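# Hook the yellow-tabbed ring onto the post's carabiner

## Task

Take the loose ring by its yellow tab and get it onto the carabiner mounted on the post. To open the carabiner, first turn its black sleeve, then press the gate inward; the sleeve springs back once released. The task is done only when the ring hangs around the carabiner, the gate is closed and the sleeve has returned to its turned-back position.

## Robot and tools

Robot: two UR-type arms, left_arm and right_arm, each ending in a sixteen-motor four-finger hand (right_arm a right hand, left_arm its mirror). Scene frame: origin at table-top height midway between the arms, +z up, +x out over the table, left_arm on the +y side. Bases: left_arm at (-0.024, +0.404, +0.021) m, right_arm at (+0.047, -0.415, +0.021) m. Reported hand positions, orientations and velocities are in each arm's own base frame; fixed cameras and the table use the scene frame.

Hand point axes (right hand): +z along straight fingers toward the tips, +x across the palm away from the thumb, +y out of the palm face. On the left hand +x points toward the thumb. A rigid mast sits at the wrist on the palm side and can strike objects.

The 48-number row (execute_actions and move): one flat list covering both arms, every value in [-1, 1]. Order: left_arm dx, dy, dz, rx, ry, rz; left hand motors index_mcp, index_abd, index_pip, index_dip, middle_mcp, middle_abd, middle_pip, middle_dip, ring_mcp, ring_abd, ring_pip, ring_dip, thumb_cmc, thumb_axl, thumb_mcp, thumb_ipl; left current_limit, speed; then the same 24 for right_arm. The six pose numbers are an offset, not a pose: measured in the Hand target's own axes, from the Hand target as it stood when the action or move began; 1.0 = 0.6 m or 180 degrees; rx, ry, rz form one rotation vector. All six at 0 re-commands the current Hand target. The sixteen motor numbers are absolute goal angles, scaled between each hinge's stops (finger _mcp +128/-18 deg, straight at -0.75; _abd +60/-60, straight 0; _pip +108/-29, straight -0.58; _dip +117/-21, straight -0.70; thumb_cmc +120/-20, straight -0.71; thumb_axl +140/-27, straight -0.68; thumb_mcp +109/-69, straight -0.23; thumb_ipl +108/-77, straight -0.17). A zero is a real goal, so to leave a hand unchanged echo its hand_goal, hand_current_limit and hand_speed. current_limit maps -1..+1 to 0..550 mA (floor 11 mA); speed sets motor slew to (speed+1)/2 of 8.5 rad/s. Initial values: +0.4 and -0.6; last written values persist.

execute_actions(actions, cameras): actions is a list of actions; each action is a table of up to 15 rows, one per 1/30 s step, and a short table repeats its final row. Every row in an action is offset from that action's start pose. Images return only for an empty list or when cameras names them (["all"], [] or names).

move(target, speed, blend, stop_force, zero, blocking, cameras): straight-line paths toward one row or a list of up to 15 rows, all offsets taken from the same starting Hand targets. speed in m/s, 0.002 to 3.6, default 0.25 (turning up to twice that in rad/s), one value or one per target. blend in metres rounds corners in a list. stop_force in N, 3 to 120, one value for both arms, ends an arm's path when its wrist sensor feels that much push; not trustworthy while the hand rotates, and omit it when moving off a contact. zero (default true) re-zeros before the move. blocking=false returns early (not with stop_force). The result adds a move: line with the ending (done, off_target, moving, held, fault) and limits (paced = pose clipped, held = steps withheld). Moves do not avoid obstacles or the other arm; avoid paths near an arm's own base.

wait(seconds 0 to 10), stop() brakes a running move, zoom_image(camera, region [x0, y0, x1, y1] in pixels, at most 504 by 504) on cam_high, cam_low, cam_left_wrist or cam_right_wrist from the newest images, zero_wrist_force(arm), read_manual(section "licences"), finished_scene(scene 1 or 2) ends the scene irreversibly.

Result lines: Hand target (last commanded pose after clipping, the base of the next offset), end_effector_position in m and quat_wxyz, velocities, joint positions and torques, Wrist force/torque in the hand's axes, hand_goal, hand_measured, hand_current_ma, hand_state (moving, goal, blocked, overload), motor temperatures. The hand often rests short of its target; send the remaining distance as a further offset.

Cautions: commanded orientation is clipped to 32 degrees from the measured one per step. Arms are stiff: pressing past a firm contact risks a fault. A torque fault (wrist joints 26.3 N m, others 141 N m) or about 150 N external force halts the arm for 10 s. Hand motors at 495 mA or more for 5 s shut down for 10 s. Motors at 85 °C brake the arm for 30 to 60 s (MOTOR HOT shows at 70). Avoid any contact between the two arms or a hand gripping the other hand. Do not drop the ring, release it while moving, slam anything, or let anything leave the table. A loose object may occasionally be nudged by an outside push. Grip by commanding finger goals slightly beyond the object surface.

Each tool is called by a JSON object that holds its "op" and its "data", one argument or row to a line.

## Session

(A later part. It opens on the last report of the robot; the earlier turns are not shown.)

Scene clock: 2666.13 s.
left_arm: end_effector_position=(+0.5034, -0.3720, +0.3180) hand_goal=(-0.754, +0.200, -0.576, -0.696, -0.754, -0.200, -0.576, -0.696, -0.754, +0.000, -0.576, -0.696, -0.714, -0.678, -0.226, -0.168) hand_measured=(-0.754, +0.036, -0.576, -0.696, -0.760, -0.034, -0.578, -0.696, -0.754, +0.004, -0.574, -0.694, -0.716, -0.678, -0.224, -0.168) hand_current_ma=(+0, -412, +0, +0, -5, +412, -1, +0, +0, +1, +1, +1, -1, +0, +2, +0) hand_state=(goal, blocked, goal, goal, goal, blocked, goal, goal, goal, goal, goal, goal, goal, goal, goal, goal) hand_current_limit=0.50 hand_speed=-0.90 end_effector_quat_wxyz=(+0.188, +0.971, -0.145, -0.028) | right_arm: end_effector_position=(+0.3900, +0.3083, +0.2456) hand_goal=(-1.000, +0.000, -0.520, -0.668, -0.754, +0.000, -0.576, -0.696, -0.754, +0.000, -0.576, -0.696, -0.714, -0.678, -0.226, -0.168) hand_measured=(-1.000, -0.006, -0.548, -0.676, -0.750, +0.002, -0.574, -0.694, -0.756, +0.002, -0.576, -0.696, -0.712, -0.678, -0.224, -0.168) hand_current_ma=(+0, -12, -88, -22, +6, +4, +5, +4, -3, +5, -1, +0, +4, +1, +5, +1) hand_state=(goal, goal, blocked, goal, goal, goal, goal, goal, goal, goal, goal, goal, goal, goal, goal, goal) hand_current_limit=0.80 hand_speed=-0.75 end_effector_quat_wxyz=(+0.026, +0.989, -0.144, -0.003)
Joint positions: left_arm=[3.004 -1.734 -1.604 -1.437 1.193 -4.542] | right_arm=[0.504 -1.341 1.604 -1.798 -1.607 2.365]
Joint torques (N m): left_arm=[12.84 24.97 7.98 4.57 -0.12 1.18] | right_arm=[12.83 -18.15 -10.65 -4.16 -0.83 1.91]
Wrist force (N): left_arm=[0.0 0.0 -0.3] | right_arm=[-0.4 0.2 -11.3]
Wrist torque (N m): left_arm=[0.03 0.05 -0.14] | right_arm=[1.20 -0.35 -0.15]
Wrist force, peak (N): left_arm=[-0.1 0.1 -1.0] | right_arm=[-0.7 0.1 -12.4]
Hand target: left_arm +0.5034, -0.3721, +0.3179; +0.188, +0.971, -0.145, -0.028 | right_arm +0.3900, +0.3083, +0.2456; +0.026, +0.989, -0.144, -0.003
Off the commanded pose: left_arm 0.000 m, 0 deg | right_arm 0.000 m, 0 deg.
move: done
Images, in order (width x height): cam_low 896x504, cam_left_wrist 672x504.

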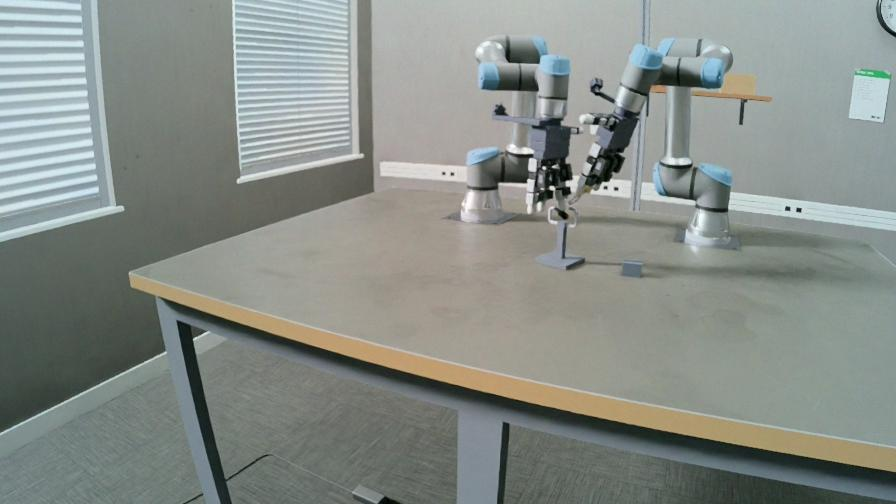

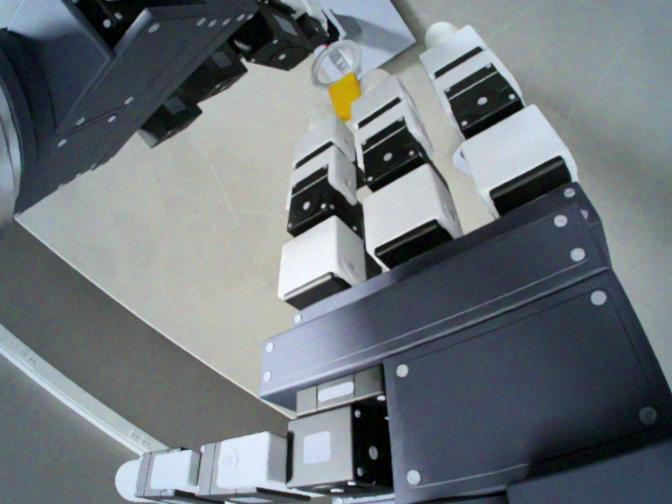

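{"op": "move", "data": {
  "target": [0,0.0085,0.0034,0,0,0,-0.754,0.2,-0.576,-0.696,-0.754,-0.2,-0.576,-0.696,-0.754,0,-0.576,-0.696,-0.714,-0.678,-0.226,-0.168,0.5,-0.9,0,0,0,0,0,0,-1,0,-0.52,-0.667,-0.754,0.0,-0.576,-0.696,-0.754,0.0,-0.576,-0.696,-0.714,-0.678,-0.226,-0.168,0.8,-0.75],
  "cameras": ["cam_low","cam_left_wrist"],
  "speed": 0.03
}}

{"op": "zoom_image", "data": {
  "camera": "cam_low",
  "region": [545, 190, 585, 230]
}}

{"op": "zoom_image", "data": {
  "camera": "cam_left_wrist",
  "region": [300, 20, 380, 100]
}}

Scene clock: 2706.20 s.
left_arm: end_effector_position=(+0.5018, -0.3771, +0.3179) hand_goal=(-0.754, +0.200, -0.576, -0.696, -0.754, -0.200, -0.576, -0.696, -0.754, +0.000, -0.576, -0.696, -0.714, -0.678, -0.226, -0.168) hand_measured=(-0.754, +0.036, -0.576, -0.696, -0.760, -0.034, -0.578, -0.696, -0.754, +0.004, -0.574, -0.694, -0.716, -0.678, -0.224, -0.168) hand_current_ma=(+0, -412, +0, +0, -5, +412, -1, +0, +0, +1, +1, +1, -1, +0, +2, +0) hand_state=(goal, blocked, goal, goal, goal, blocked, goal, goal, goal, goal, goal, goal, goal, goal, goal, goal) hand_current_limit=0.50 hand_speed=-0.90 end_effector_quat_wxyz=(+0.188, +0.971, -0.145, -0.028) | right_arm: end_effector_position=(+0.3900, +0.3083, +0.2456) hand_goal=(-1.000, +0.000, -0.520, -0.668, -0.754, +0.000, -0.576, -0.696, -0.754, +0.000, -0.576, -0.696, -0.714, -0.678, -0.226, -0.168) hand_measured=(-1.000, -0.006, -0.548, -0.676, -0.750, +0.002, -0.574, -0.694, -0.756, +0.002, -0.576, -0.696, -0.712, -0.678, -0.224, -0.168) hand_current_ma=(+0, -12, -88, -22, +6, +4, +5, +4, -3, +5, -1, +0, +4, +1, +5, +1) hand_state=(goal, goal, blocked, goal, goal, goal, goal, goal, goal, goal, goal, goal, goal, goal, goal, goal) hand_current_limit=0.80 hand_speed=-0.75 end_effector_quat_wxyz=(+0.026, +0.989, -0.144, -0.003)
Joint positions: left_arm=[2.994 -1.735 -1.604 -1.433 1.192 -4.552] | right_arm=[0.504 -1.341 1.604 -1.798 -1.607 2.365]
Joint torques (N m): left_arm=[-10.06 25.26 33.94 4.57 -2.6 -2.26] | right_arm=[11.08 -21.08 -11.61 -4.02 -0.75 1.8]
Wrist force (N): left_arm=[0.0 0.1 -0.6] | right_arm=[-0.6 0.1 -11.9]
Wrist torque (N m): left_arm=[0.06 0.06 0.05] | right_arm=[1.22 -0.34 -0.16]
Wrist force, peak (N): left_arm=[-0.2 0.6 -0.8] | right_arm=[-0.6 0.1 -12.4]
Hand target: left_arm +0.5018, -0.3773, +0.3179; +0.188, +0.971, -0.145, -0.028 | right_arm +0.3900, +0.3083, +0.2456; +0.026, +0.989, -0.144, -0.003
Off the commanded pose: left_arm 0.000 m, 0 deg | right_arm 0.000 m, 0 deg.
move: done
Images, in order (width x height): cam_low 896x504, cam_left_wrist 672x504.

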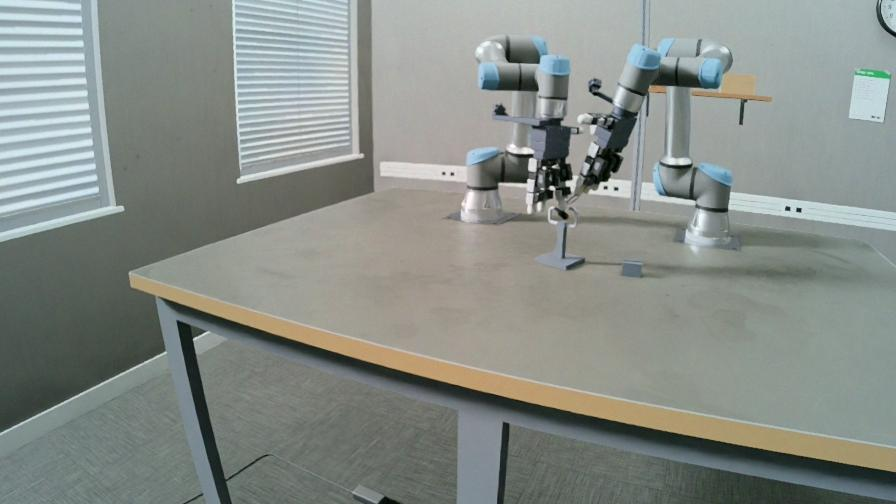

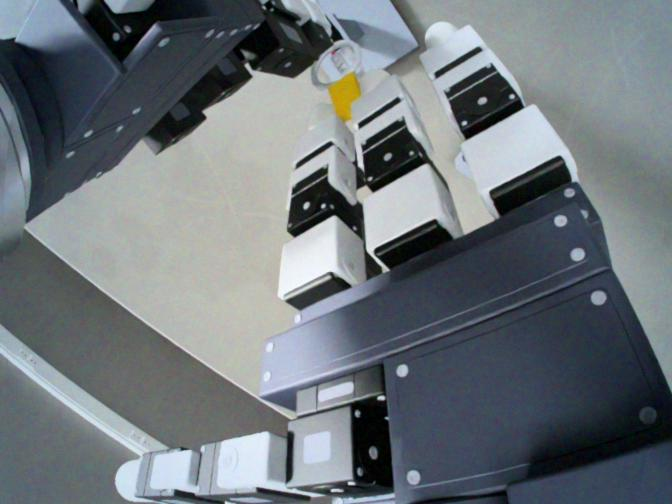

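Scaled by 12.600 from the camera's 896x504 image, which has a finer 1280x720 frame.

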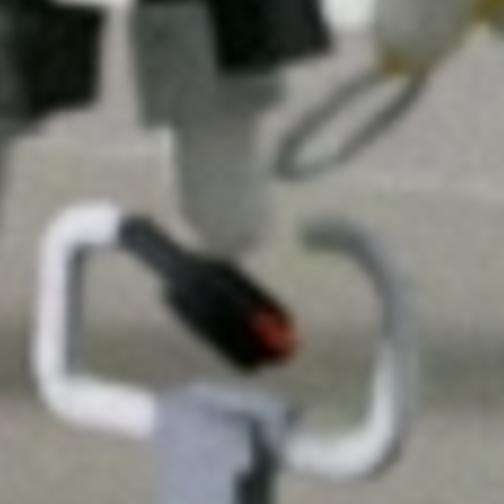

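Scaled by 6.300 from the camera's 672x504 image, which has a finer 960x720 frame.

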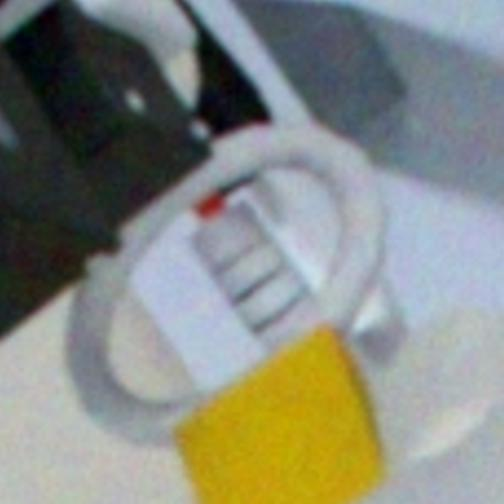

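{"op": "move", "data": {
  "target": [0,-0.0156,0.0386,0,0,0,-0.754,0.2,-0.576,-0.696,-0.754,-0.2,-0.576,-0.696,-0.754,0,-0.576,-0.696,-0.714,-0.678,-0.226,-0.168,0.5,-0.9,0,0,0,0,0,0,-1,0,-0.52,-0.667,-0.754,0.0,-0.576,-0.696,-0.754,0.0,-0.576,-0.696,-0.714,-0.678,-0.226,-0.168,0.8,-0.75],
  "cameras": ["cam_low","cam_left_wrist"],
  "speed": 0.015,
  "stop_force": 3
}}

{"op": "zoom_image", "data": {
  "camera": "cam_low",
  "region": [545, 190, 585, 230]
}}

{"op": "zoom_image", "data": {
  "camera": "cam_left_wrist",
  "region": [300, 20, 380, 100]
}}

Scene clock: 2723.03 s.
left_arm: end_effector_position=(+0.5018, -0.3773, +0.2930) hand_goal=(-0.754, +0.200, -0.576, -0.696, -0.754, -0.200, -0.576, -0.696, -0.754, +0.000, -0.576, -0.696, -0.714, -0.678, -0.226, -0.168) hand_measured=(-0.754, +0.036, -0.576, -0.696, -0.760, -0.034, -0.578, -0.696, -0.754, +0.004, -0.574, -0.694, -0.716, -0.678, -0.224, -0.168) hand_current_ma=(+0, -412, +0, +0, -5, +412, -1, +0, +0, +1, +1, +1, -1, +0, +2, +0) hand_state=(goal, blocked, goal, goal, goal, blocked, goal, goal, goal, goal, goal, goal, goal, goal, goal, goal) hand_current_limit=0.50 hand_speed=-0.90 end_effector_quat_wxyz=(+0.188, +0.971, -0.145, -0.028) | right_arm: end_effector_position=(+0.3900, +0.3083, +0.2456) hand_goal=(-1.000, +0.000, -0.520, -0.668, -0.754, +0.000, -0.576, -0.696, -0.754, +0.000, -0.576, -0.696, -0.714, -0.678, -0.226, -0.168) hand_measured=(-1.000, -0.006, -0.548, -0.676, -0.750, +0.002, -0.574, -0.694, -0.756, +0.002, -0.576, -0.696, -0.712, -0.678, -0.224, -0.168) hand_current_ma=(+0, -12, -88, -22, +6, +4, +5, +4, -3, +5, -1, +0, +4, +1, +5, +1) hand_state=(goal, goal, blocked, goal, goal, goal, goal, goal, goal, goal, goal, goal, goal, goal, goal, goal) hand_current_limit=0.80 hand_speed=-0.75 end_effector_quat_wxyz=(+0.026, +0.989, -0.144, -0.003)
Joint positions: left_arm=[2.994 -1.748 -1.653 -1.37 1.192 -4.552] | right_arm=[0.504 -1.341 1.604 -1.798 -1.607 2.365]
Joint torques (N m): left_arm=[10.54 25.63 9.22 4.44 0.03 1.11] | right_arm=[12.32 -23.96 -12.12 -4.1 -0.62 1.94]
Wrist force (N): left_arm=[0.1 -0.1 -0.3] | right_arm=[-0.2 0.4 -11.5]
Wrist torque (N m): left_arm=[0.00 0.05 0.06] | right_arm=[1.22 -0.37 -0.13]
Wrist force, peak (N): left_arm=[0.1 0.4 -1.0] | right_arm=[-0.7 0.0 -12.5]
Hand target: left_arm +0.5018, -0.3773, +0.2930; +0.188, +0.971, -0.145, -0.028 | right_arm +0.3900, +0.3083, +0.2456; +0.026, +0.989, -0.144, -0.003
Off the commanded pose: left_arm 0.000 m, 0 deg | right_arm 0.000 m, 0 deg.
move: done
Images, in order (width x height): cam_low 896x504, cam_left_wrist 672x504.

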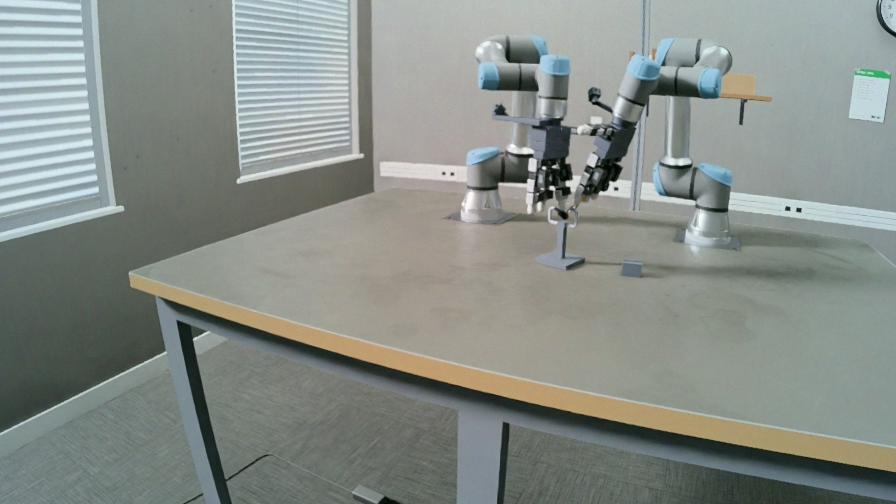

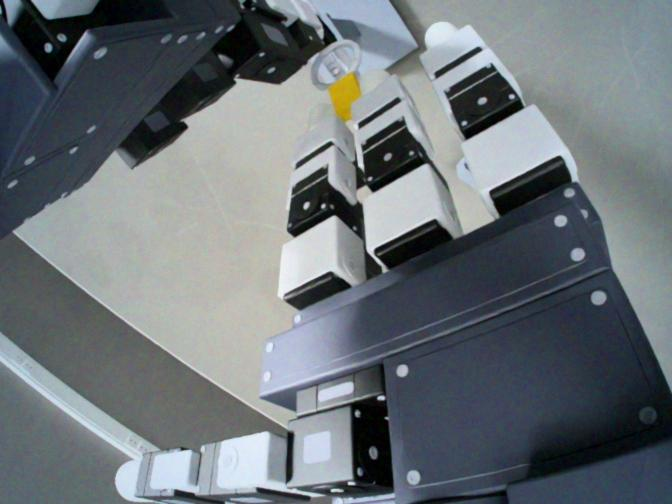

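Scaled by 12.600 from the camera's 896x504 image, which has a finer 1280x720 frame.

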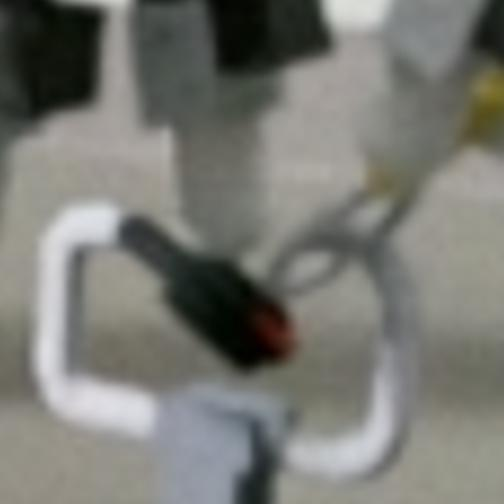

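Scaled by 6.300 from the camera's 672x504 image, which has a finer 960x720 frame.

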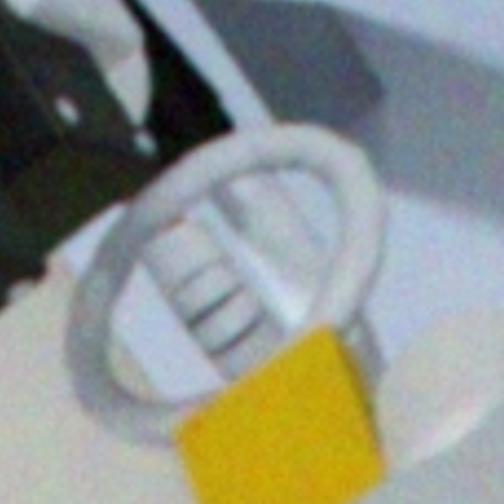

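{"op": "move", "data": {
  "target": [0,-0.0216,-0.0087,0,0,0,-0.754,0.2,-0.576,-0.696,-0.754,-0.2,-0.576,-0.696,-0.754,0,-0.576,-0.696,-0.714,-0.678,-0.226,-0.168,0.5,-0.9,0,0,0,0,0,0,-1,0,-0.52,-0.667,-0.754,0.0,-0.576,-0.696,-0.754,0.0,-0.576,-0.696,-0.714,-0.678,-0.226,-0.168,0.8,-0.75],
  "cameras": ["cam_low","cam_left_wrist"],
  "speed": 0.015,
  "stop_force": 3
}}

{"op": "zoom_image", "data": {
  "camera": "cam_low",
  "region": [545, 190, 585, 230]
}}

{"op": "zoom_image", "data": {
  "camera": "cam_left_wrist",
  "region": [300, 20, 380, 100]
}}

Scene clock: 2741.30 s.
left_arm: end_effector_position=(+0.5059, -0.3639, +0.2930) hand_goal=(-0.754, +0.200, -0.576, -0.696, -0.754, -0.200, -0.576, -0.696, -0.754, +0.000, -0.576, -0.696, -0.714, -0.678, -0.226, -0.168) hand_measured=(-0.754, +0.036, -0.576, -0.696, -0.760, -0.034, -0.578, -0.696, -0.754, +0.004, -0.574, -0.694, -0.716, -0.678, -0.224, -0.168) hand_current_ma=(+0, -413, +0, +0, -5, +412, -1, +0, +0, +1, +1, +1, -1, +0, +2, +0) hand_state=(goal, blocked, goal, goal, goal, blocked, goal, goal, goal, goal, goal, goal, goal, goal, goal, goal) hand_current_limit=0.50 hand_speed=-0.90 end_effector_quat_wxyz=(+0.188, +0.971, -0.145, -0.028) | right_arm: end_effector_position=(+0.3900, +0.3083, +0.2456) hand_goal=(-1.000, +0.000, -0.520, -0.668, -0.754, +0.000, -0.576, -0.696, -0.754, +0.000, -0.576, -0.696, -0.714, -0.678, -0.226, -0.168) hand_measured=(-1.000, -0.006, -0.548, -0.676, -0.750, +0.002, -0.574, -0.694, -0.756, +0.002, -0.576, -0.696, -0.712, -0.678, -0.224, -0.168) hand_current_ma=(+0, -12, -88, -22, +6, +4, +5, +4, -3, +5, -1, +0, +4, +1, +5, +1) hand_state=(goal, goal, blocked, goal, goal, goal, goal, goal, goal, goal, goal, goal, goal, goal, goal, goal) hand_current_limit=0.80 hand_speed=-0.75 end_effector_quat_wxyz=(+0.026, +0.989, -0.144, -0.003)
Joint positions: left_arm=[3.019 -1.745 -1.654 -1.382 1.194 -4.525] | right_arm=[0.504 -1.341 1.604 -1.798 -1.607 2.365]
Joint torques (N m): left_arm=[12.83 39.3 8.64 0.82 1.02 2.33] | right_arm=[11.18 -27.65 -11.83 -4.2 -0.5 2.03]
Wrist force (N): left_arm=[-0.2 0.1 -0.6] | right_arm=[-0.5 0.4 -11.1]
Wrist torque (N m): left_arm=[0.07 0.08 -0.15] | right_arm=[1.22 -0.32 -0.17]
Wrist force, peak (N): left_arm=[-0.4 0.3 -1.0] | right_arm=[-0.8 0.0 -12.3]
Hand target: left_arm +0.5059, -0.3639, +0.2930; +0.188, +0.971, -0.145, -0.028 | right_arm +0.3900, +0.3083, +0.2456; +0.026, +0.989, -0.144, -0.003
Off the commanded pose: left_arm 0.000 m, 0 deg | right_arm 0.000 m, 0 deg.
move: done
Images, in order (width x height): cam_low 896x504, cam_left_wrist 672x504.

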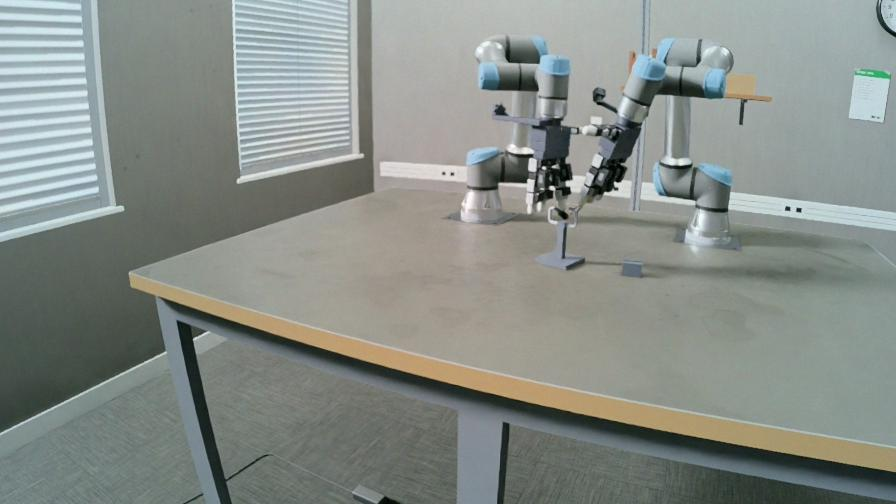

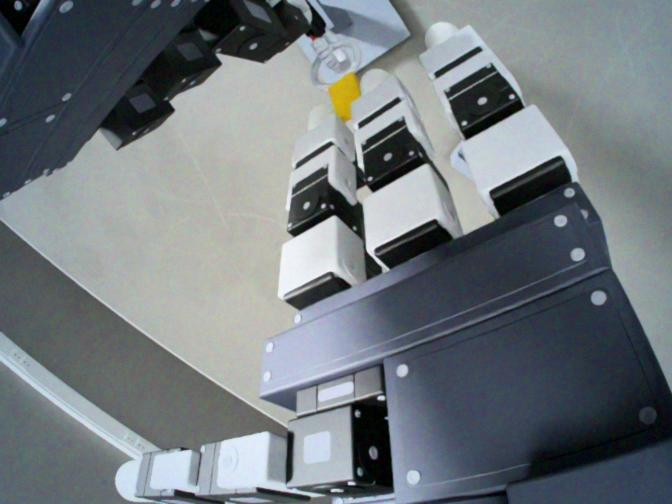

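Scaled by 12.600 from the camera's 896x504 image, which has a finer 1280x720 frame.

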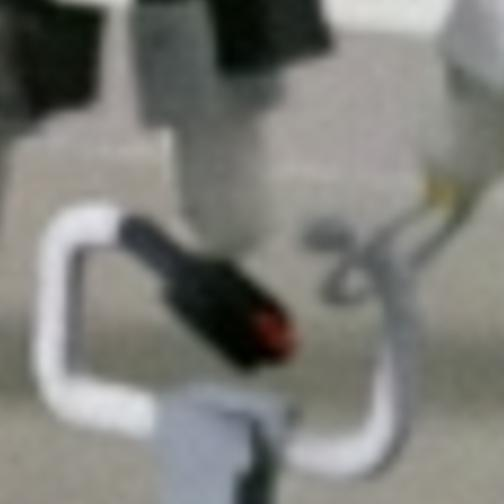

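Scaled by 6.300 from the camera's 672x504 image, which has a finer 960x720 frame.

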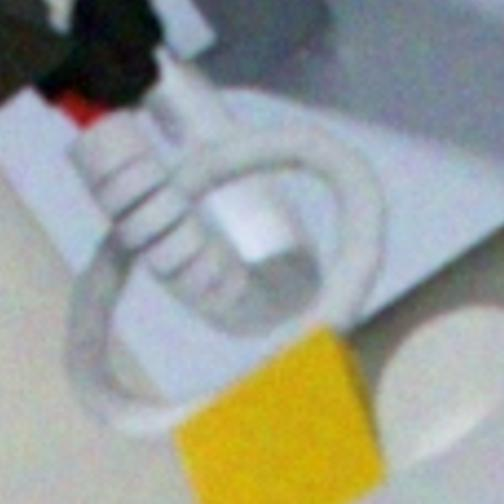

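{"op": "move", "data": {
  "target": [0,0,0,0,0,0,-0.754,0.2,-0.576,-0.696,-0.754,-0.2,-0.576,-0.696,-0.754,0,-0.576,-0.696,-0.714,-0.678,-0.226,-0.168,0.5,-0.9,0,0.0019,-0.0366,0,0,0,-1,0,-0.52,-0.667,-0.754,0.0,-0.576,-0.696,-0.754,0.0,-0.576,-0.696,-0.714,-0.678,-0.226,-0.168,0.8,-0.75],
  "cameras": ["cam_low","cam_left_wrist"],
  "speed": 0.02
}}

{"op": "zoom_image", "data": {
  "camera": "cam_low",
  "region": [545, 190, 585, 230]
}}

{"op": "zoom_image", "data": {
  "camera": "cam_left_wrist",
  "region": [300, 20, 380, 100]
}}

Scene clock: 2756.33 s.
left_arm: end_effector_position=(+0.5059, -0.3639, +0.2930) hand_goal=(-0.754, +0.200, -0.576, -0.696, -0.754, -0.200, -0.576, -0.696, -0.754, +0.000, -0.576, -0.696, -0.714, -0.678, -0.226, -0.168) hand_measured=(-0.754, +0.036, -0.576, -0.696, -0.760, -0.034, -0.578, -0.696, -0.754, +0.004, -0.574, -0.694, -0.716, -0.678, -0.224, -0.168) hand_current_ma=(+0, -413, +0, +0, -5, +412, -1, +0, +0, +1, +1, +1, -1, +0, +2, +0) hand_state=(goal, blocked, goal, goal, goal, blocked, goal, goal, goal, goal, goal, goal, goal, goal, goal, goal) hand_current_limit=0.50 hand_speed=-0.90 end_effector_quat_wxyz=(+0.188, +0.971, -0.145, -0.028) | right_arm: end_effector_position=(+0.3899, +0.3083, +0.2674) hand_goal=(-1.000, +0.000, -0.520, -0.668, -0.754, +0.000, -0.576, -0.696, -0.754, +0.000, -0.576, -0.696, -0.714, -0.678, -0.226, -0.168) hand_measured=(-0.998, -0.004, -0.522, -0.670, -0.752, +0.002, -0.574, -0.694, -0.756, +0.002, -0.576, -0.696, -0.712, -0.678, -0.224, -0.168) hand_current_ma=(+2, -6, -4, -5, +6, +4, +5, +4, -3, +5, -1, +0, +4, +1, +5, +1) hand_state=(goal, goal, goal, goal, goal, goal, goal, goal, goal, goal, goal, goal, goal, goal, goal, goal) hand_current_limit=0.80 hand_speed=-0.75 end_effector_quat_wxyz=(+0.026, +0.989, -0.144, -0.003)
Joint positions: left_arm=[3.019 -1.745 -1.654 -1.382 1.194 -4.525] | right_arm=[0.504 -1.353 1.562 -1.744 -1.607 2.365]
Joint torques (N m): left_arm=[12.71 39.13 9.8 0.91 0.96 2.22] | right_arm=[12.49 -45.05 -30.75 0.29 -0.82 1.89]
Wrist force (N): left_arm=[-0.2 0.1 -0.3] | right_arm=[0.0 0.3 0.3]
Wrist torque (N m): left_arm=[0.03 0.08 -0.16] | right_arm=[-0.04 -0.07 -0.09]
Wrist force, peak (N): left_arm=[-0.2 0.2 -0.9] | right_arm=[-0.7 0.0 -12.4]
Hand target: left_arm +0.5059, -0.3639, +0.2930; +0.188, +0.971, -0.145, -0.028 | right_arm +0.3899, +0.3083, +0.2675; +0.026, +0.989, -0.144, -0.003
Off the commanded pose: left_arm 0.000 m, 0 deg | right_arm 0.000 m, 0 deg.
move: done
Images, in order (width x height): cam_low 896x504, cam_left_wrist 672x504.

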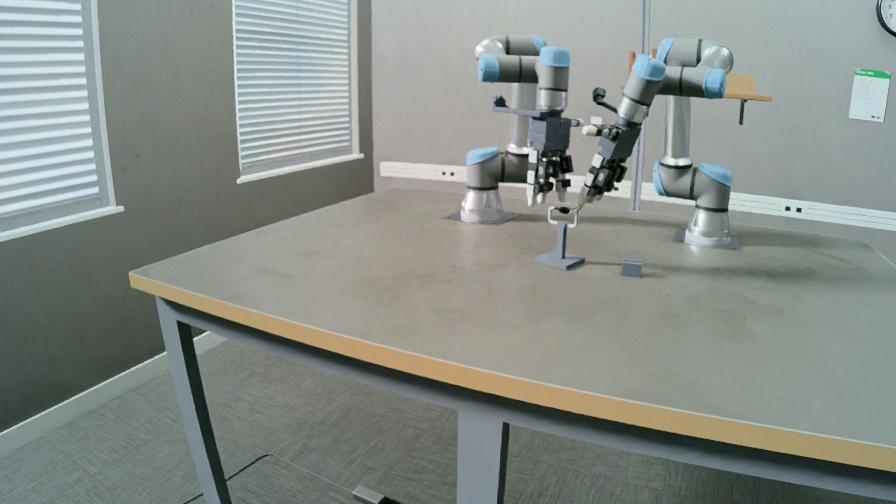

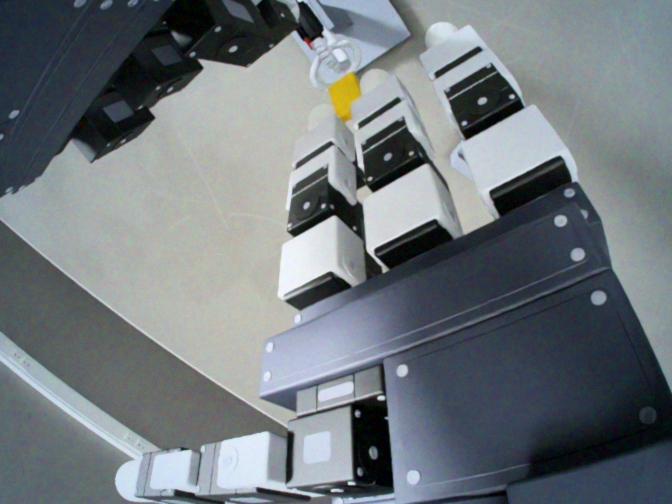

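Scaled by 12.600 from the camera's 896x504 image, which has a finer 1280x720 frame.

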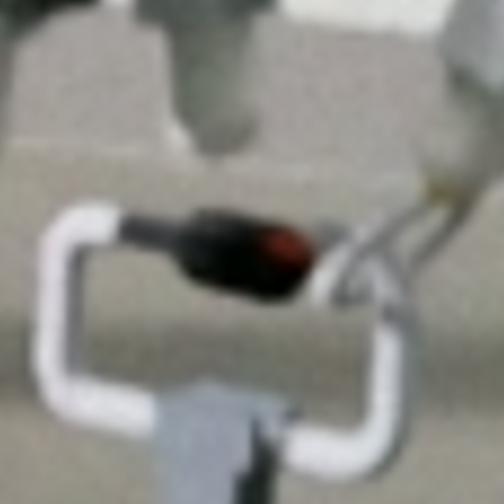

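Scaled by 6.300 from the camera's 672x504 image, which has a finer 960x720 frame.

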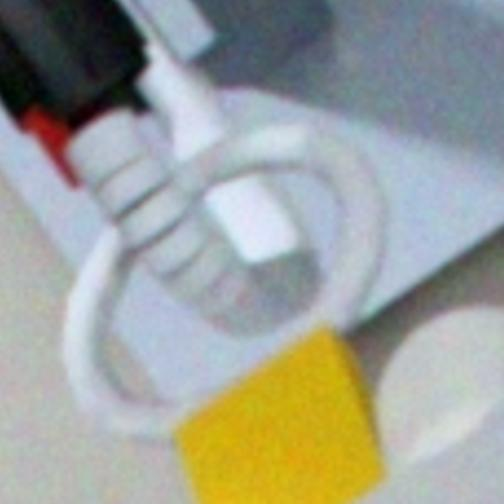

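{"op": "move", "data": {
  "target": [0,-0.0093,-0.0037,0,0,0,-0.754,0.2,-0.576,-0.696,-0.754,-0.2,-0.576,-0.696,-0.754,0,-0.576,-0.696,-0.714,-0.678,-0.226,-0.168,0.5,-0.9,0,0.0008,-0.0166,0,0,0,-1,0,-0.52,-0.667,-0.754,0.0,-0.576,-0.696,-0.754,0.0,-0.576,-0.696,-0.714,-0.678,-0.226,-0.168,0.8,-0.75],
  "cameras": ["cam_low","cam_left_wrist"],
  "speed": 0.015,
  "stop_force": 3
}}

{"op": "zoom_image", "data": {
  "camera": "cam_low",
  "region": [545, 190, 585, 230]
}}

{"op": "zoom_image", "data": {
  "camera": "cam_left_wrist",
  "region": [290, 10, 380, 100]
}}

Scene clock: 2781.03 s.
left_arm: end_effector_position=(+0.5076, -0.3582, +0.2929) hand_goal=(-0.754, +0.200, -0.576, -0.696, -0.754, -0.200, -0.576, -0.696, -0.754, +0.000, -0.576, -0.696, -0.714, -0.678, -0.226, -0.168) hand_measured=(-0.754, +0.036, -0.576, -0.696, -0.760, -0.034, -0.578, -0.696, -0.754, +0.004, -0.574, -0.694, -0.716, -0.678, -0.224, -0.168) hand_current_ma=(+0, -413, +0, +0, -5, +412, -1, +0, +0, +1, +1, +1, -1, +0, +2, +0) hand_state=(goal, blocked, goal, goal, goal, blocked, goal, goal, goal, goal, goal, goal, goal, goal, goal, goal) hand_current_limit=0.50 hand_speed=-0.90 end_effector_quat_wxyz=(+0.188, +0.971, -0.145, -0.028) | right_arm: end_effector_position=(+0.3899, +0.3084, +0.2775) hand_goal=(-1.000, +0.000, -0.520, -0.668, -0.754, +0.000, -0.576, -0.696, -0.754, +0.000, -0.576, -0.696, -0.714, -0.678, -0.226, -0.168) hand_measured=(-0.998, -0.004, -0.522, -0.670, -0.752, +0.002, -0.574, -0.694, -0.756, +0.002, -0.576, -0.696, -0.712, -0.678, -0.224, -0.168) hand_current_ma=(+2, -6, -4, -5, +6, +4, +5, +4, -3, +5, -1, +0, +4, +1, +5, +1) hand_state=(goal, goal, goal, goal, goal, goal, goal, goal, goal, goal, goal, goal, goal, goal, goal, goal) hand_current_limit=0.80 hand_speed=-0.75 end_effector_quat_wxyz=(+0.026, +0.989, -0.144, -0.003)
Joint positions: left_arm=[3.03 -1.744 -1.654 -1.387 1.195 -4.514] | right_arm=[0.504 -1.357 1.542 -1.719 -1.607 2.365]
Joint torques (N m): left_arm=[12.41 39.43 9.24 0.83 1.02 2.37] | right_arm=[12.06 -45.53 -29.51 0.34 -0.59 1.9]
Wrist force (N): left_arm=[0.0 0.2 -0.7] | right_arm=[0.1 0.2 0.3]
Wrist torque (N m): left_arm=[0.07 0.04 -0.15] | right_arm=[-0.06 -0.08 -0.09]
Wrist force, peak (N): left_arm=[-0.2 0.2 -1.0] | right_arm=[0.1 0.2 0.8]
Hand target: left_arm +0.5076, -0.3582, +0.2929; +0.188, +0.971, -0.145, -0.028 | right_arm +0.3899, +0.3084, +0.2775; +0.026, +0.989, -0.144, -0.003
Off the commanded pose: left_arm 0.000 m, 0 deg | right_arm 0.000 m, 0 deg.
move: done
Images, in order (width x height): cam_low 896x504, cam_left_wrist 672x504.

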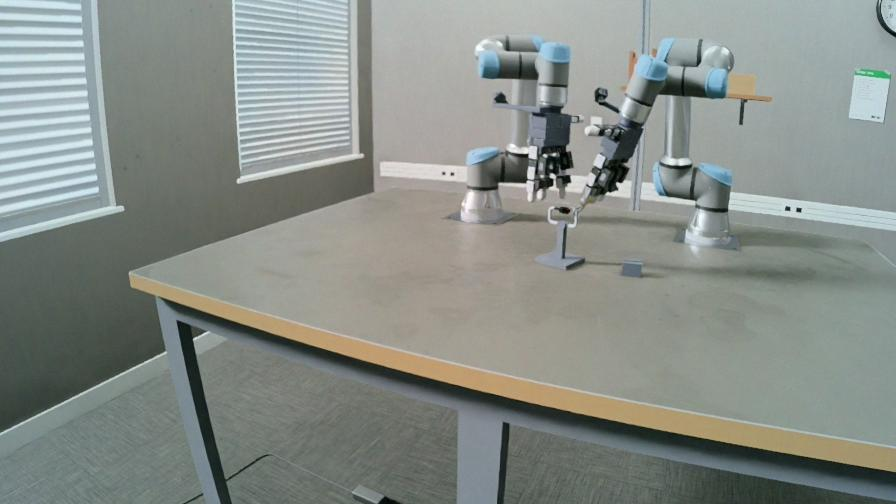

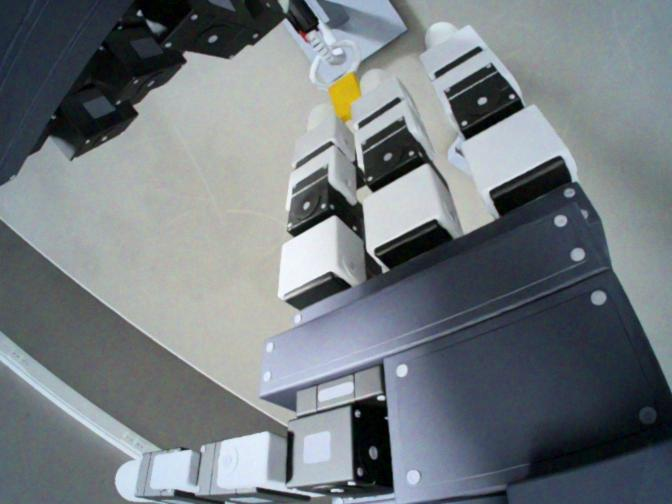

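Scaled by 12.600 from the camera's 896x504 image, which has a finer 1280x720 frame.

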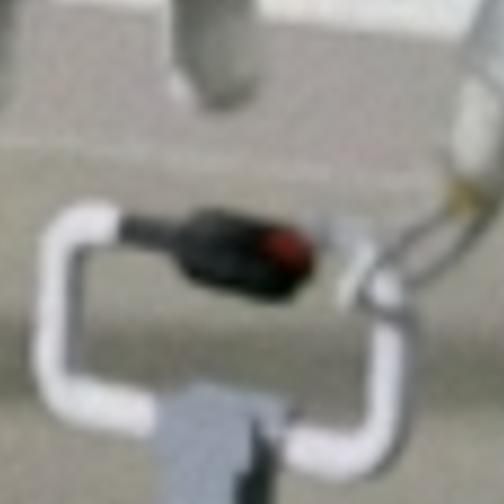

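Scaled by 5.600 from the camera's 672x504 image, which has a finer 960x720 frame.

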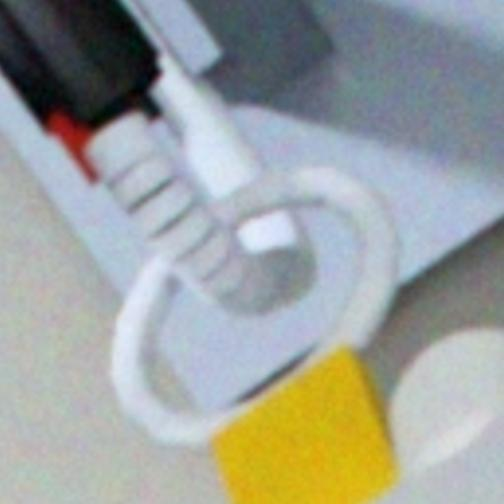

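{"op": "move", "data": {
  "target": [
    [0,0,0,0,0,0,-0.754,0.2,-0.576,-0.696,-0.754,-0.2,-0.576,-0.696,-0.754,0,-0.576,-0.696,-0.714,-0.678,-0.226,-0.168,0.5,-0.9,-0.0165,0,0,0,0,0,-1,0,-0.52,-0.667,-0.754,0.0,-0.576,-0.696,-0.754,0.0,-0.576,-0.696,-0.714,-0.678,-0.226,-0.168,0.8,-0.75],
    [0,0,0,0,0,0,-0.754,0.2,-0.576,-0.696,-0.754,-0.2,-0.576,-0.696,-0.754,0,-0.576,-0.696,-0.714,-0.678,-0.226,-0.168,0.5,-0.9,-0.0165,-0.0019,0.0355,0,0,0,-1,0,-0.52,-0.667,-0.754,0.0,-0.576,-0.696,-0.754,0.0,-0.576,-0.696,-0.714,-0.678,-0.226,-0.168,0.8,-0.75]
  ],
  "cameras": ["cam_low"],
  "speed": 0.03,
  "blend": [0.001,0]
}}

{"op": "zoom_image", "data": {
  "camera": "cam_low",
  "region": [545, 190, 585, 230]
}}

Scene clock: 2812.10 s.
left_arm: end_effector_position=(+0.5076, -0.3582, +0.2929) hand_goal=(-0.754, +0.200, -0.576, -0.696, -0.754, -0.200, -0.576, -0.696, -0.754, +0.000, -0.576, -0.696, -0.714, -0.678, -0.226, -0.168) hand_measured=(-0.754, +0.036, -0.576, -0.696, -0.760, -0.034, -0.578, -0.696, -0.754, +0.004, -0.574, -0.694, -0.716, -0.678, -0.224, -0.168) hand_current_ma=(+0, -413, +0, +0, -5, +412, -1, +0, +0, +1, +1, +1, -1, +0, +2, +0) hand_state=(goal, blocked, goal, goal, goal, blocked, goal, goal, goal, goal, goal, goal, goal, goal, goal, goal) hand_current_limit=0.50 hand_speed=-0.90 end_effector_quat_wxyz=(+0.188, +0.971, -0.145, -0.028) | right_arm: end_effector_position=(+0.3805, +0.3112, +0.2563) hand_goal=(-1.000, +0.000, -0.520, -0.668, -0.754, +0.000, -0.576, -0.696, -0.754, +0.000, -0.576, -0.696, -0.714, -0.678, -0.226, -0.168) hand_measured=(-0.998, -0.004, -0.522, -0.670, -0.752, +0.002, -0.574, -0.694, -0.756, +0.002, -0.576, -0.696, -0.712, -0.678, -0.224, -0.168) hand_current_ma=(+2, -5, -3, -5, +6, +4, +5, +4, -3, +5, -1, +0, +4, +1, +5, +1) hand_state=(goal, goal, goal, goal, goal, goal, goal, goal, goal, goal, goal, goal, goal, goal, goal, goal) hand_current_limit=0.80 hand_speed=-0.75 end_effector_quat_wxyz=(+0.026, +0.989, -0.144, -0.003)
Joint positions: left_arm=[3.03 -1.744 -1.654 -1.387 1.195 -4.514] | right_arm=[0.517 -1.359 1.599 -1.774 -1.607 2.378]
Joint torques (N m): left_arm=[12.84 39.05 13.57 0.88 0.97 2.31] | right_arm=[12.73 -20.27 -17.12 -4.83 1.54 1.97]
Wrist force (N): left_arm=[-0.2 0.1 -0.7] | right_arm=[-0.1 0.2 0.5]
Wrist torque (N m): left_arm=[0.06 0.07 -0.16] | right_arm=[-0.06 -0.05 -0.10]
Wrist force, peak (N): left_arm=[-0.3 0.4 -1.1] | right_arm=[-0.1 0.2 0.7]
Hand target: left_arm +0.5076, -0.3582, +0.2929; +0.188, +0.971, -0.145, -0.028 | right_arm +0.3805, +0.3112, +0.2562; +0.026, +0.989, -0.144, -0.003
Off the commanded pose: left_arm 0.000 m, 0 deg | right_arm 0.000 m, 0 deg.
move: done
Images, in order (width x height): cam_low 896x504.

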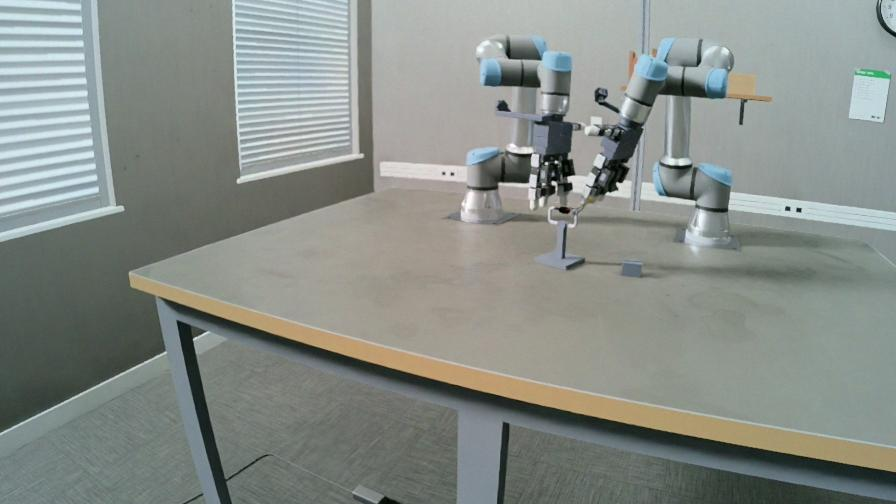

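Scaled by 12.600 from the camera's 896x504 image, which has a finer 1280x720 frame.

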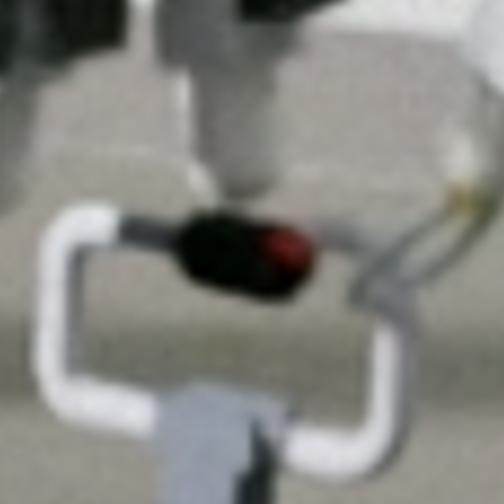

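{"op": "move", "data": {
  "target": [
    [0,0,0,0,0,0,-0.754,0.2,-0.576,-0.696,-0.754,-0.2,-0.576,-0.696,-0.754,0,-0.576,-0.696,-0.714,-0.678,-0.226,-0.168,0.5,-0.9,0.0117,0,-0.0005,0,0,0,-1,0,-0.52,-0.667,-0.754,0.0,-0.576,-0.696,-0.754,0.0,-0.576,-0.696,-0.714,-0.678,-0.226,-0.168,0.8,-0.75],
    [0,0,0,0,0,0,-0.754,0.2,-0.576,-0.696,-0.754,-0.2,-0.576,-0.696,-0.754,0,-0.576,-0.696,-0.714,-0.678,-0.226,-0.168,0.5,-0.9,0.0233,0,-0.0008,0,0,0,-1,0,-0.52,-0.667,-0.754,0.0,-0.576,-0.696,-0.754,0.0,-0.576,-0.696,-0.714,-0.678,-0.226,-0.168,0.8,-0.75]
  ],
  "cameras": ["cam_low"],
  "speed": 0.02,
  "blend": [0.001,0]
}}

{"op": "zoom_image", "data": {
  "camera": "cam_low",
  "region": [545, 190, 585, 230]
}}

Scene clock: 2823.27 s.
left_arm: end_effector_position=(+0.5076, -0.3582, +0.2929) hand_goal=(-0.754, +0.200, -0.576, -0.696, -0.754, -0.200, -0.576, -0.696, -0.754, +0.000, -0.576, -0.696, -0.714, -0.678, -0.226, -0.168) hand_measured=(-0.754, +0.036, -0.576, -0.696, -0.760, -0.034, -0.578, -0.696, -0.754, +0.004, -0.574, -0.694, -0.716, -0.678, -0.224, -0.168) hand_current_ma=(+0, -413, +0, +0, -5, +412, -1, +0, +0, +1, +1, +1, -1, +0, +2, +0) hand_state=(goal, blocked, goal, goal, goal, blocked, goal, goal, goal, goal, goal, goal, goal, goal, goal, goal) hand_current_limit=0.50 hand_speed=-0.90 end_effector_quat_wxyz=(+0.188, +0.971, -0.145, -0.028) | right_arm: end_effector_position=(+0.3937, +0.3073, +0.2567) hand_goal=(-1.000, +0.000, -0.520, -0.668, -0.754, +0.000, -0.576, -0.696, -0.754, +0.000, -0.576, -0.696, -0.714, -0.678, -0.226, -0.168) hand_measured=(-0.998, -0.024, -0.522, -0.670, -0.752, +0.002, -0.574, -0.694, -0.756, +0.002, -0.576, -0.696, -0.712, -0.678, -0.224, -0.168) hand_current_ma=(+2, -65, -3, -3, +6, +4, +5, +4, -3, +5, -1, +0, +4, +1, +5, +1) hand_state=(goal, blocked, goal, goal, goal, goal, goal, goal, goal, goal, goal, goal, goal, goal, goal, goal) hand_current_limit=0.80 hand_speed=-0.75 end_effector_quat_wxyz=(+0.026, +0.989, -0.144, -0.003)
Joint positions: left_arm=[3.03 -1.744 -1.654 -1.387 1.195 -4.514] | right_arm=[0.499 -1.342 1.577 -1.769 -1.608 2.361]
Joint torques (N m): left_arm=[12.57 39.1 16.98 0.89 1.01 2.3] | right_arm=[-13.02 -17.05 -28.66 0.03 -1.74 -1.77]
Wrist force (N): left_arm=[-0.2 0.1 -0.7] | right_arm=[-1.3 0.8 -5.0]
Wrist torque (N m): left_arm=[0.06 0.07 -0.16] | right_arm=[0.34 -0.33 -0.10]
Wrist force, peak (N): left_arm=[0.0 0.2 -1.2] | right_arm=[-1.3 0.8 -5.0]
Hand target: left_arm +0.5076, -0.3582, +0.2929; +0.188, +0.971, -0.145, -0.028 | right_arm +0.3939, +0.3073, +0.2567; +0.026, +0.989, -0.144, -0.003
Off the commanded pose: left_arm 0.000 m, 0 deg | right_arm 0.000 m, 0 deg.
move: done
Images, in order (width x height): cam_low 896x504.

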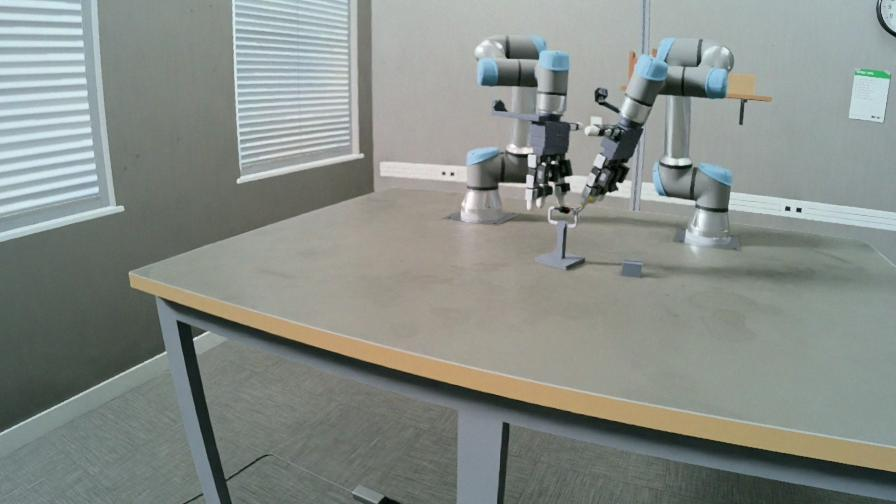

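Scaled by 12.600 from the camera's 896x504 image, which has a finer 1280x720 frame.

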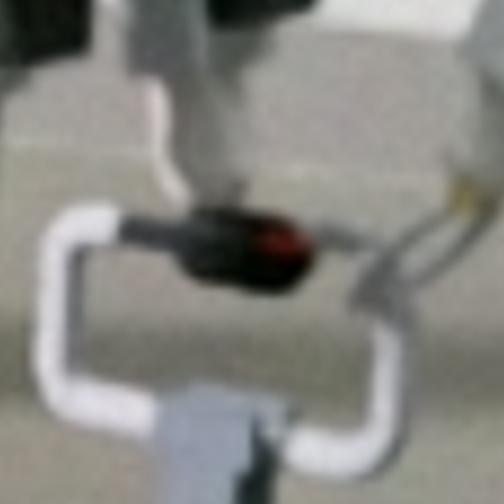

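{"op": "execute_actions", "data": {
  "actions": [],
  "cameras": ["cam_left_wrist","cam_right_wrist","cam_high"]
}}

{"op": "zoom_image", "data": {
  "camera": "cam_left_wrist",
  "region": [280, 0, 360, 70]
}}

{"op": "zoom_image", "data": {
  "camera": "cam_right_wrist",
  "region": [230, 80, 340, 190]
}}

Scene clock: 2843.40 s.
left_arm: end_effector_position=(+0.5076, -0.3582, +0.2929) hand_goal=(-0.754, +0.200, -0.576, -0.696, -0.754, -0.200, -0.576, -0.696, -0.754, +0.000, -0.576, -0.696, -0.714, -0.678, -0.226, -0.168) hand_measured=(-0.754, +0.036, -0.576, -0.696, -0.760, -0.034, -0.578, -0.696, -0.754, +0.004, -0.574, -0.694, -0.716, -0.678, -0.224, -0.168) hand_current_ma=(+0, -413, +0, +0, -5, +412, -1, +0, +0, +1, +1, +1, -1, +0, +2, +0) hand_state=(goal, blocked, goal, goal, goal, blocked, goal, goal, goal, goal, goal, goal, goal, goal, goal, goal) hand_current_limit=0.50 hand_speed=-0.90 end_effector_quat_wxyz=(+0.188, +0.971, -0.145, -0.028) | right_arm: end_effector_position=(+0.3939, +0.3073, +0.2567) hand_goal=(-1.000, +0.000, -0.520, -0.668, -0.754, +0.000, -0.576, -0.696, -0.754, +0.000, -0.576, -0.696, -0.714, -0.678, -0.226, -0.168) hand_measured=(-1.000, -0.026, -0.522, -0.670, -0.752, +0.002, -0.574, -0.694, -0.756, +0.002, -0.576, -0.696, -0.712, -0.678, -0.224, -0.168) hand_current_ma=(+2, -67, -3, -3, +6, +4, +5, +4, -3, +5, -1, +0, +4, +1, +5, +1) hand_state=(goal, blocked, goal, goal, goal, goal, goal, goal, goal, goal, goal, goal, goal, goal, goal, goal) hand_current_limit=0.80 hand_speed=-0.75 end_effector_quat_wxyz=(+0.026, +0.989, -0.144, -0.003)
Joint positions: left_arm=[3.03 -1.744 -1.654 -1.387 1.195 -4.514] | right_arm=[0.499 -1.342 1.577 -1.769 -1.608 2.36]
Joint velocities: within noise
Joint torques (N m): left_arm=[12.16 39.38 19.5 1.08 1.01 2.19] | right_arm=[-12.43 -18.05 -27.69 0.01 -1.77 -1.59]
Motor temperatures (°C): left_arm=[36 33 30 36 38 46] | right_arm=[31 31 31 38 40 35]
Wrist force (N): left_arm=[0.2 0.3 -0.6] | right_arm=[-1.0 1.3 -3.7]
Wrist torque (N m): left_arm=[0.09 0.02 -0.14] | right_arm=[0.35 -0.32 -0.10]
Wrist force, peak (N): left_arm=[0.0 0.6 -0.9] | right_arm=[-1.3 1.0 -5.3]
Hand target: left_arm +0.5076, -0.3582, +0.2929; +0.188, +0.971, -0.145, -0.028 | right_arm +0.3939, +0.3073, +0.2567; +0.026, +0.989, -0.144, -0.003
Off the commanded pose: left_arm 0.000 m, 0 deg | right_arm 0.000 m, 0 deg.
Images, in order (width x height): cam_high 896x504, cam_left_wrist 672x504, cam_right_wrist 672x504.

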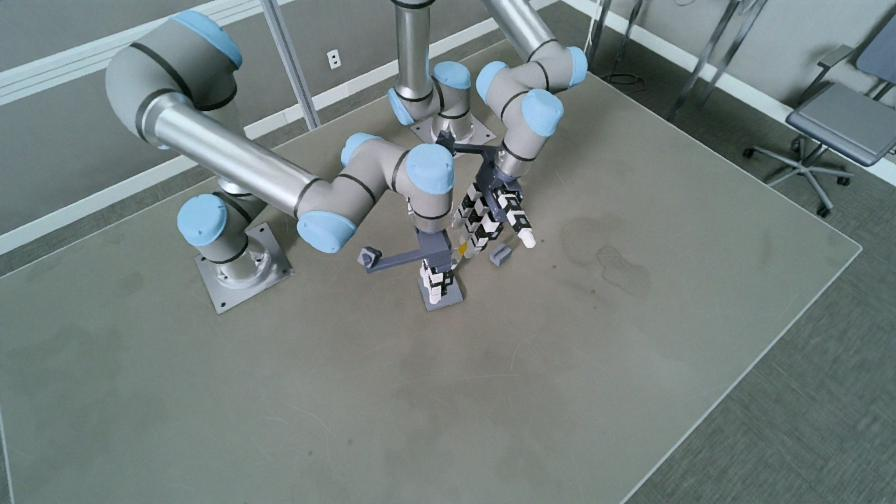

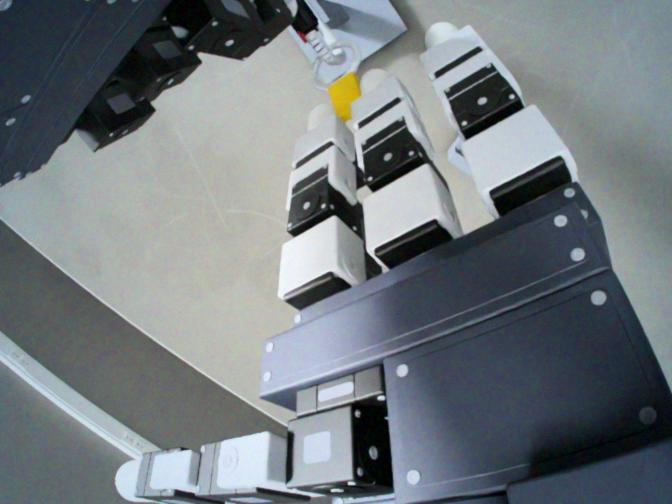

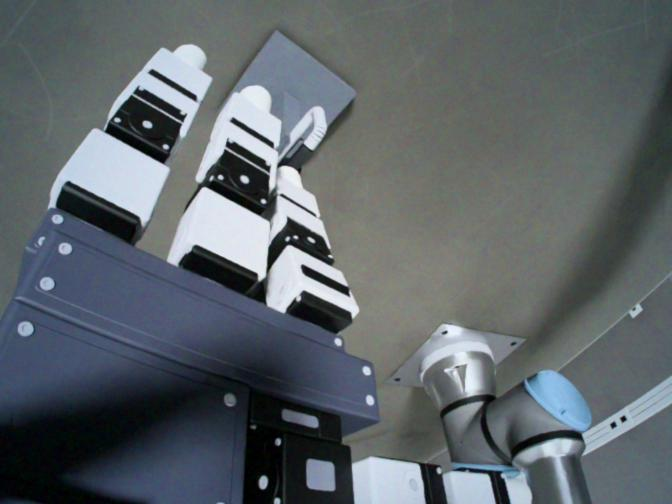

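Scaled by 6.300 from the camera's 672x504 image, which has a finer 960x720 frame.

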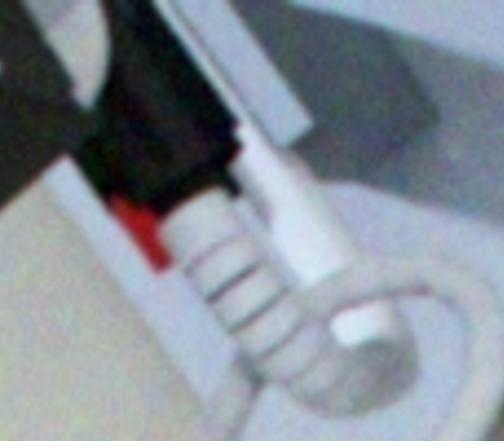

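Scaled by 4.582 from the camera's 672x504 image, which has a finer 960x720 frame.

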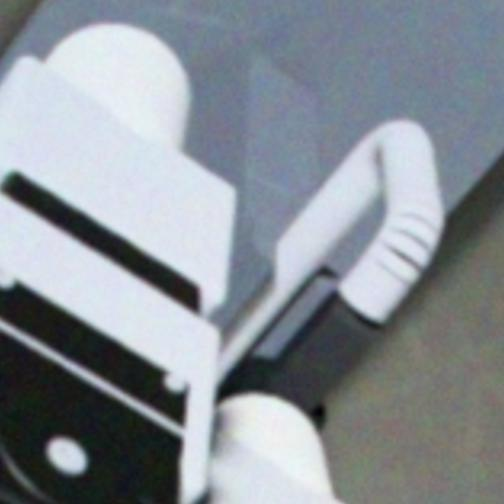

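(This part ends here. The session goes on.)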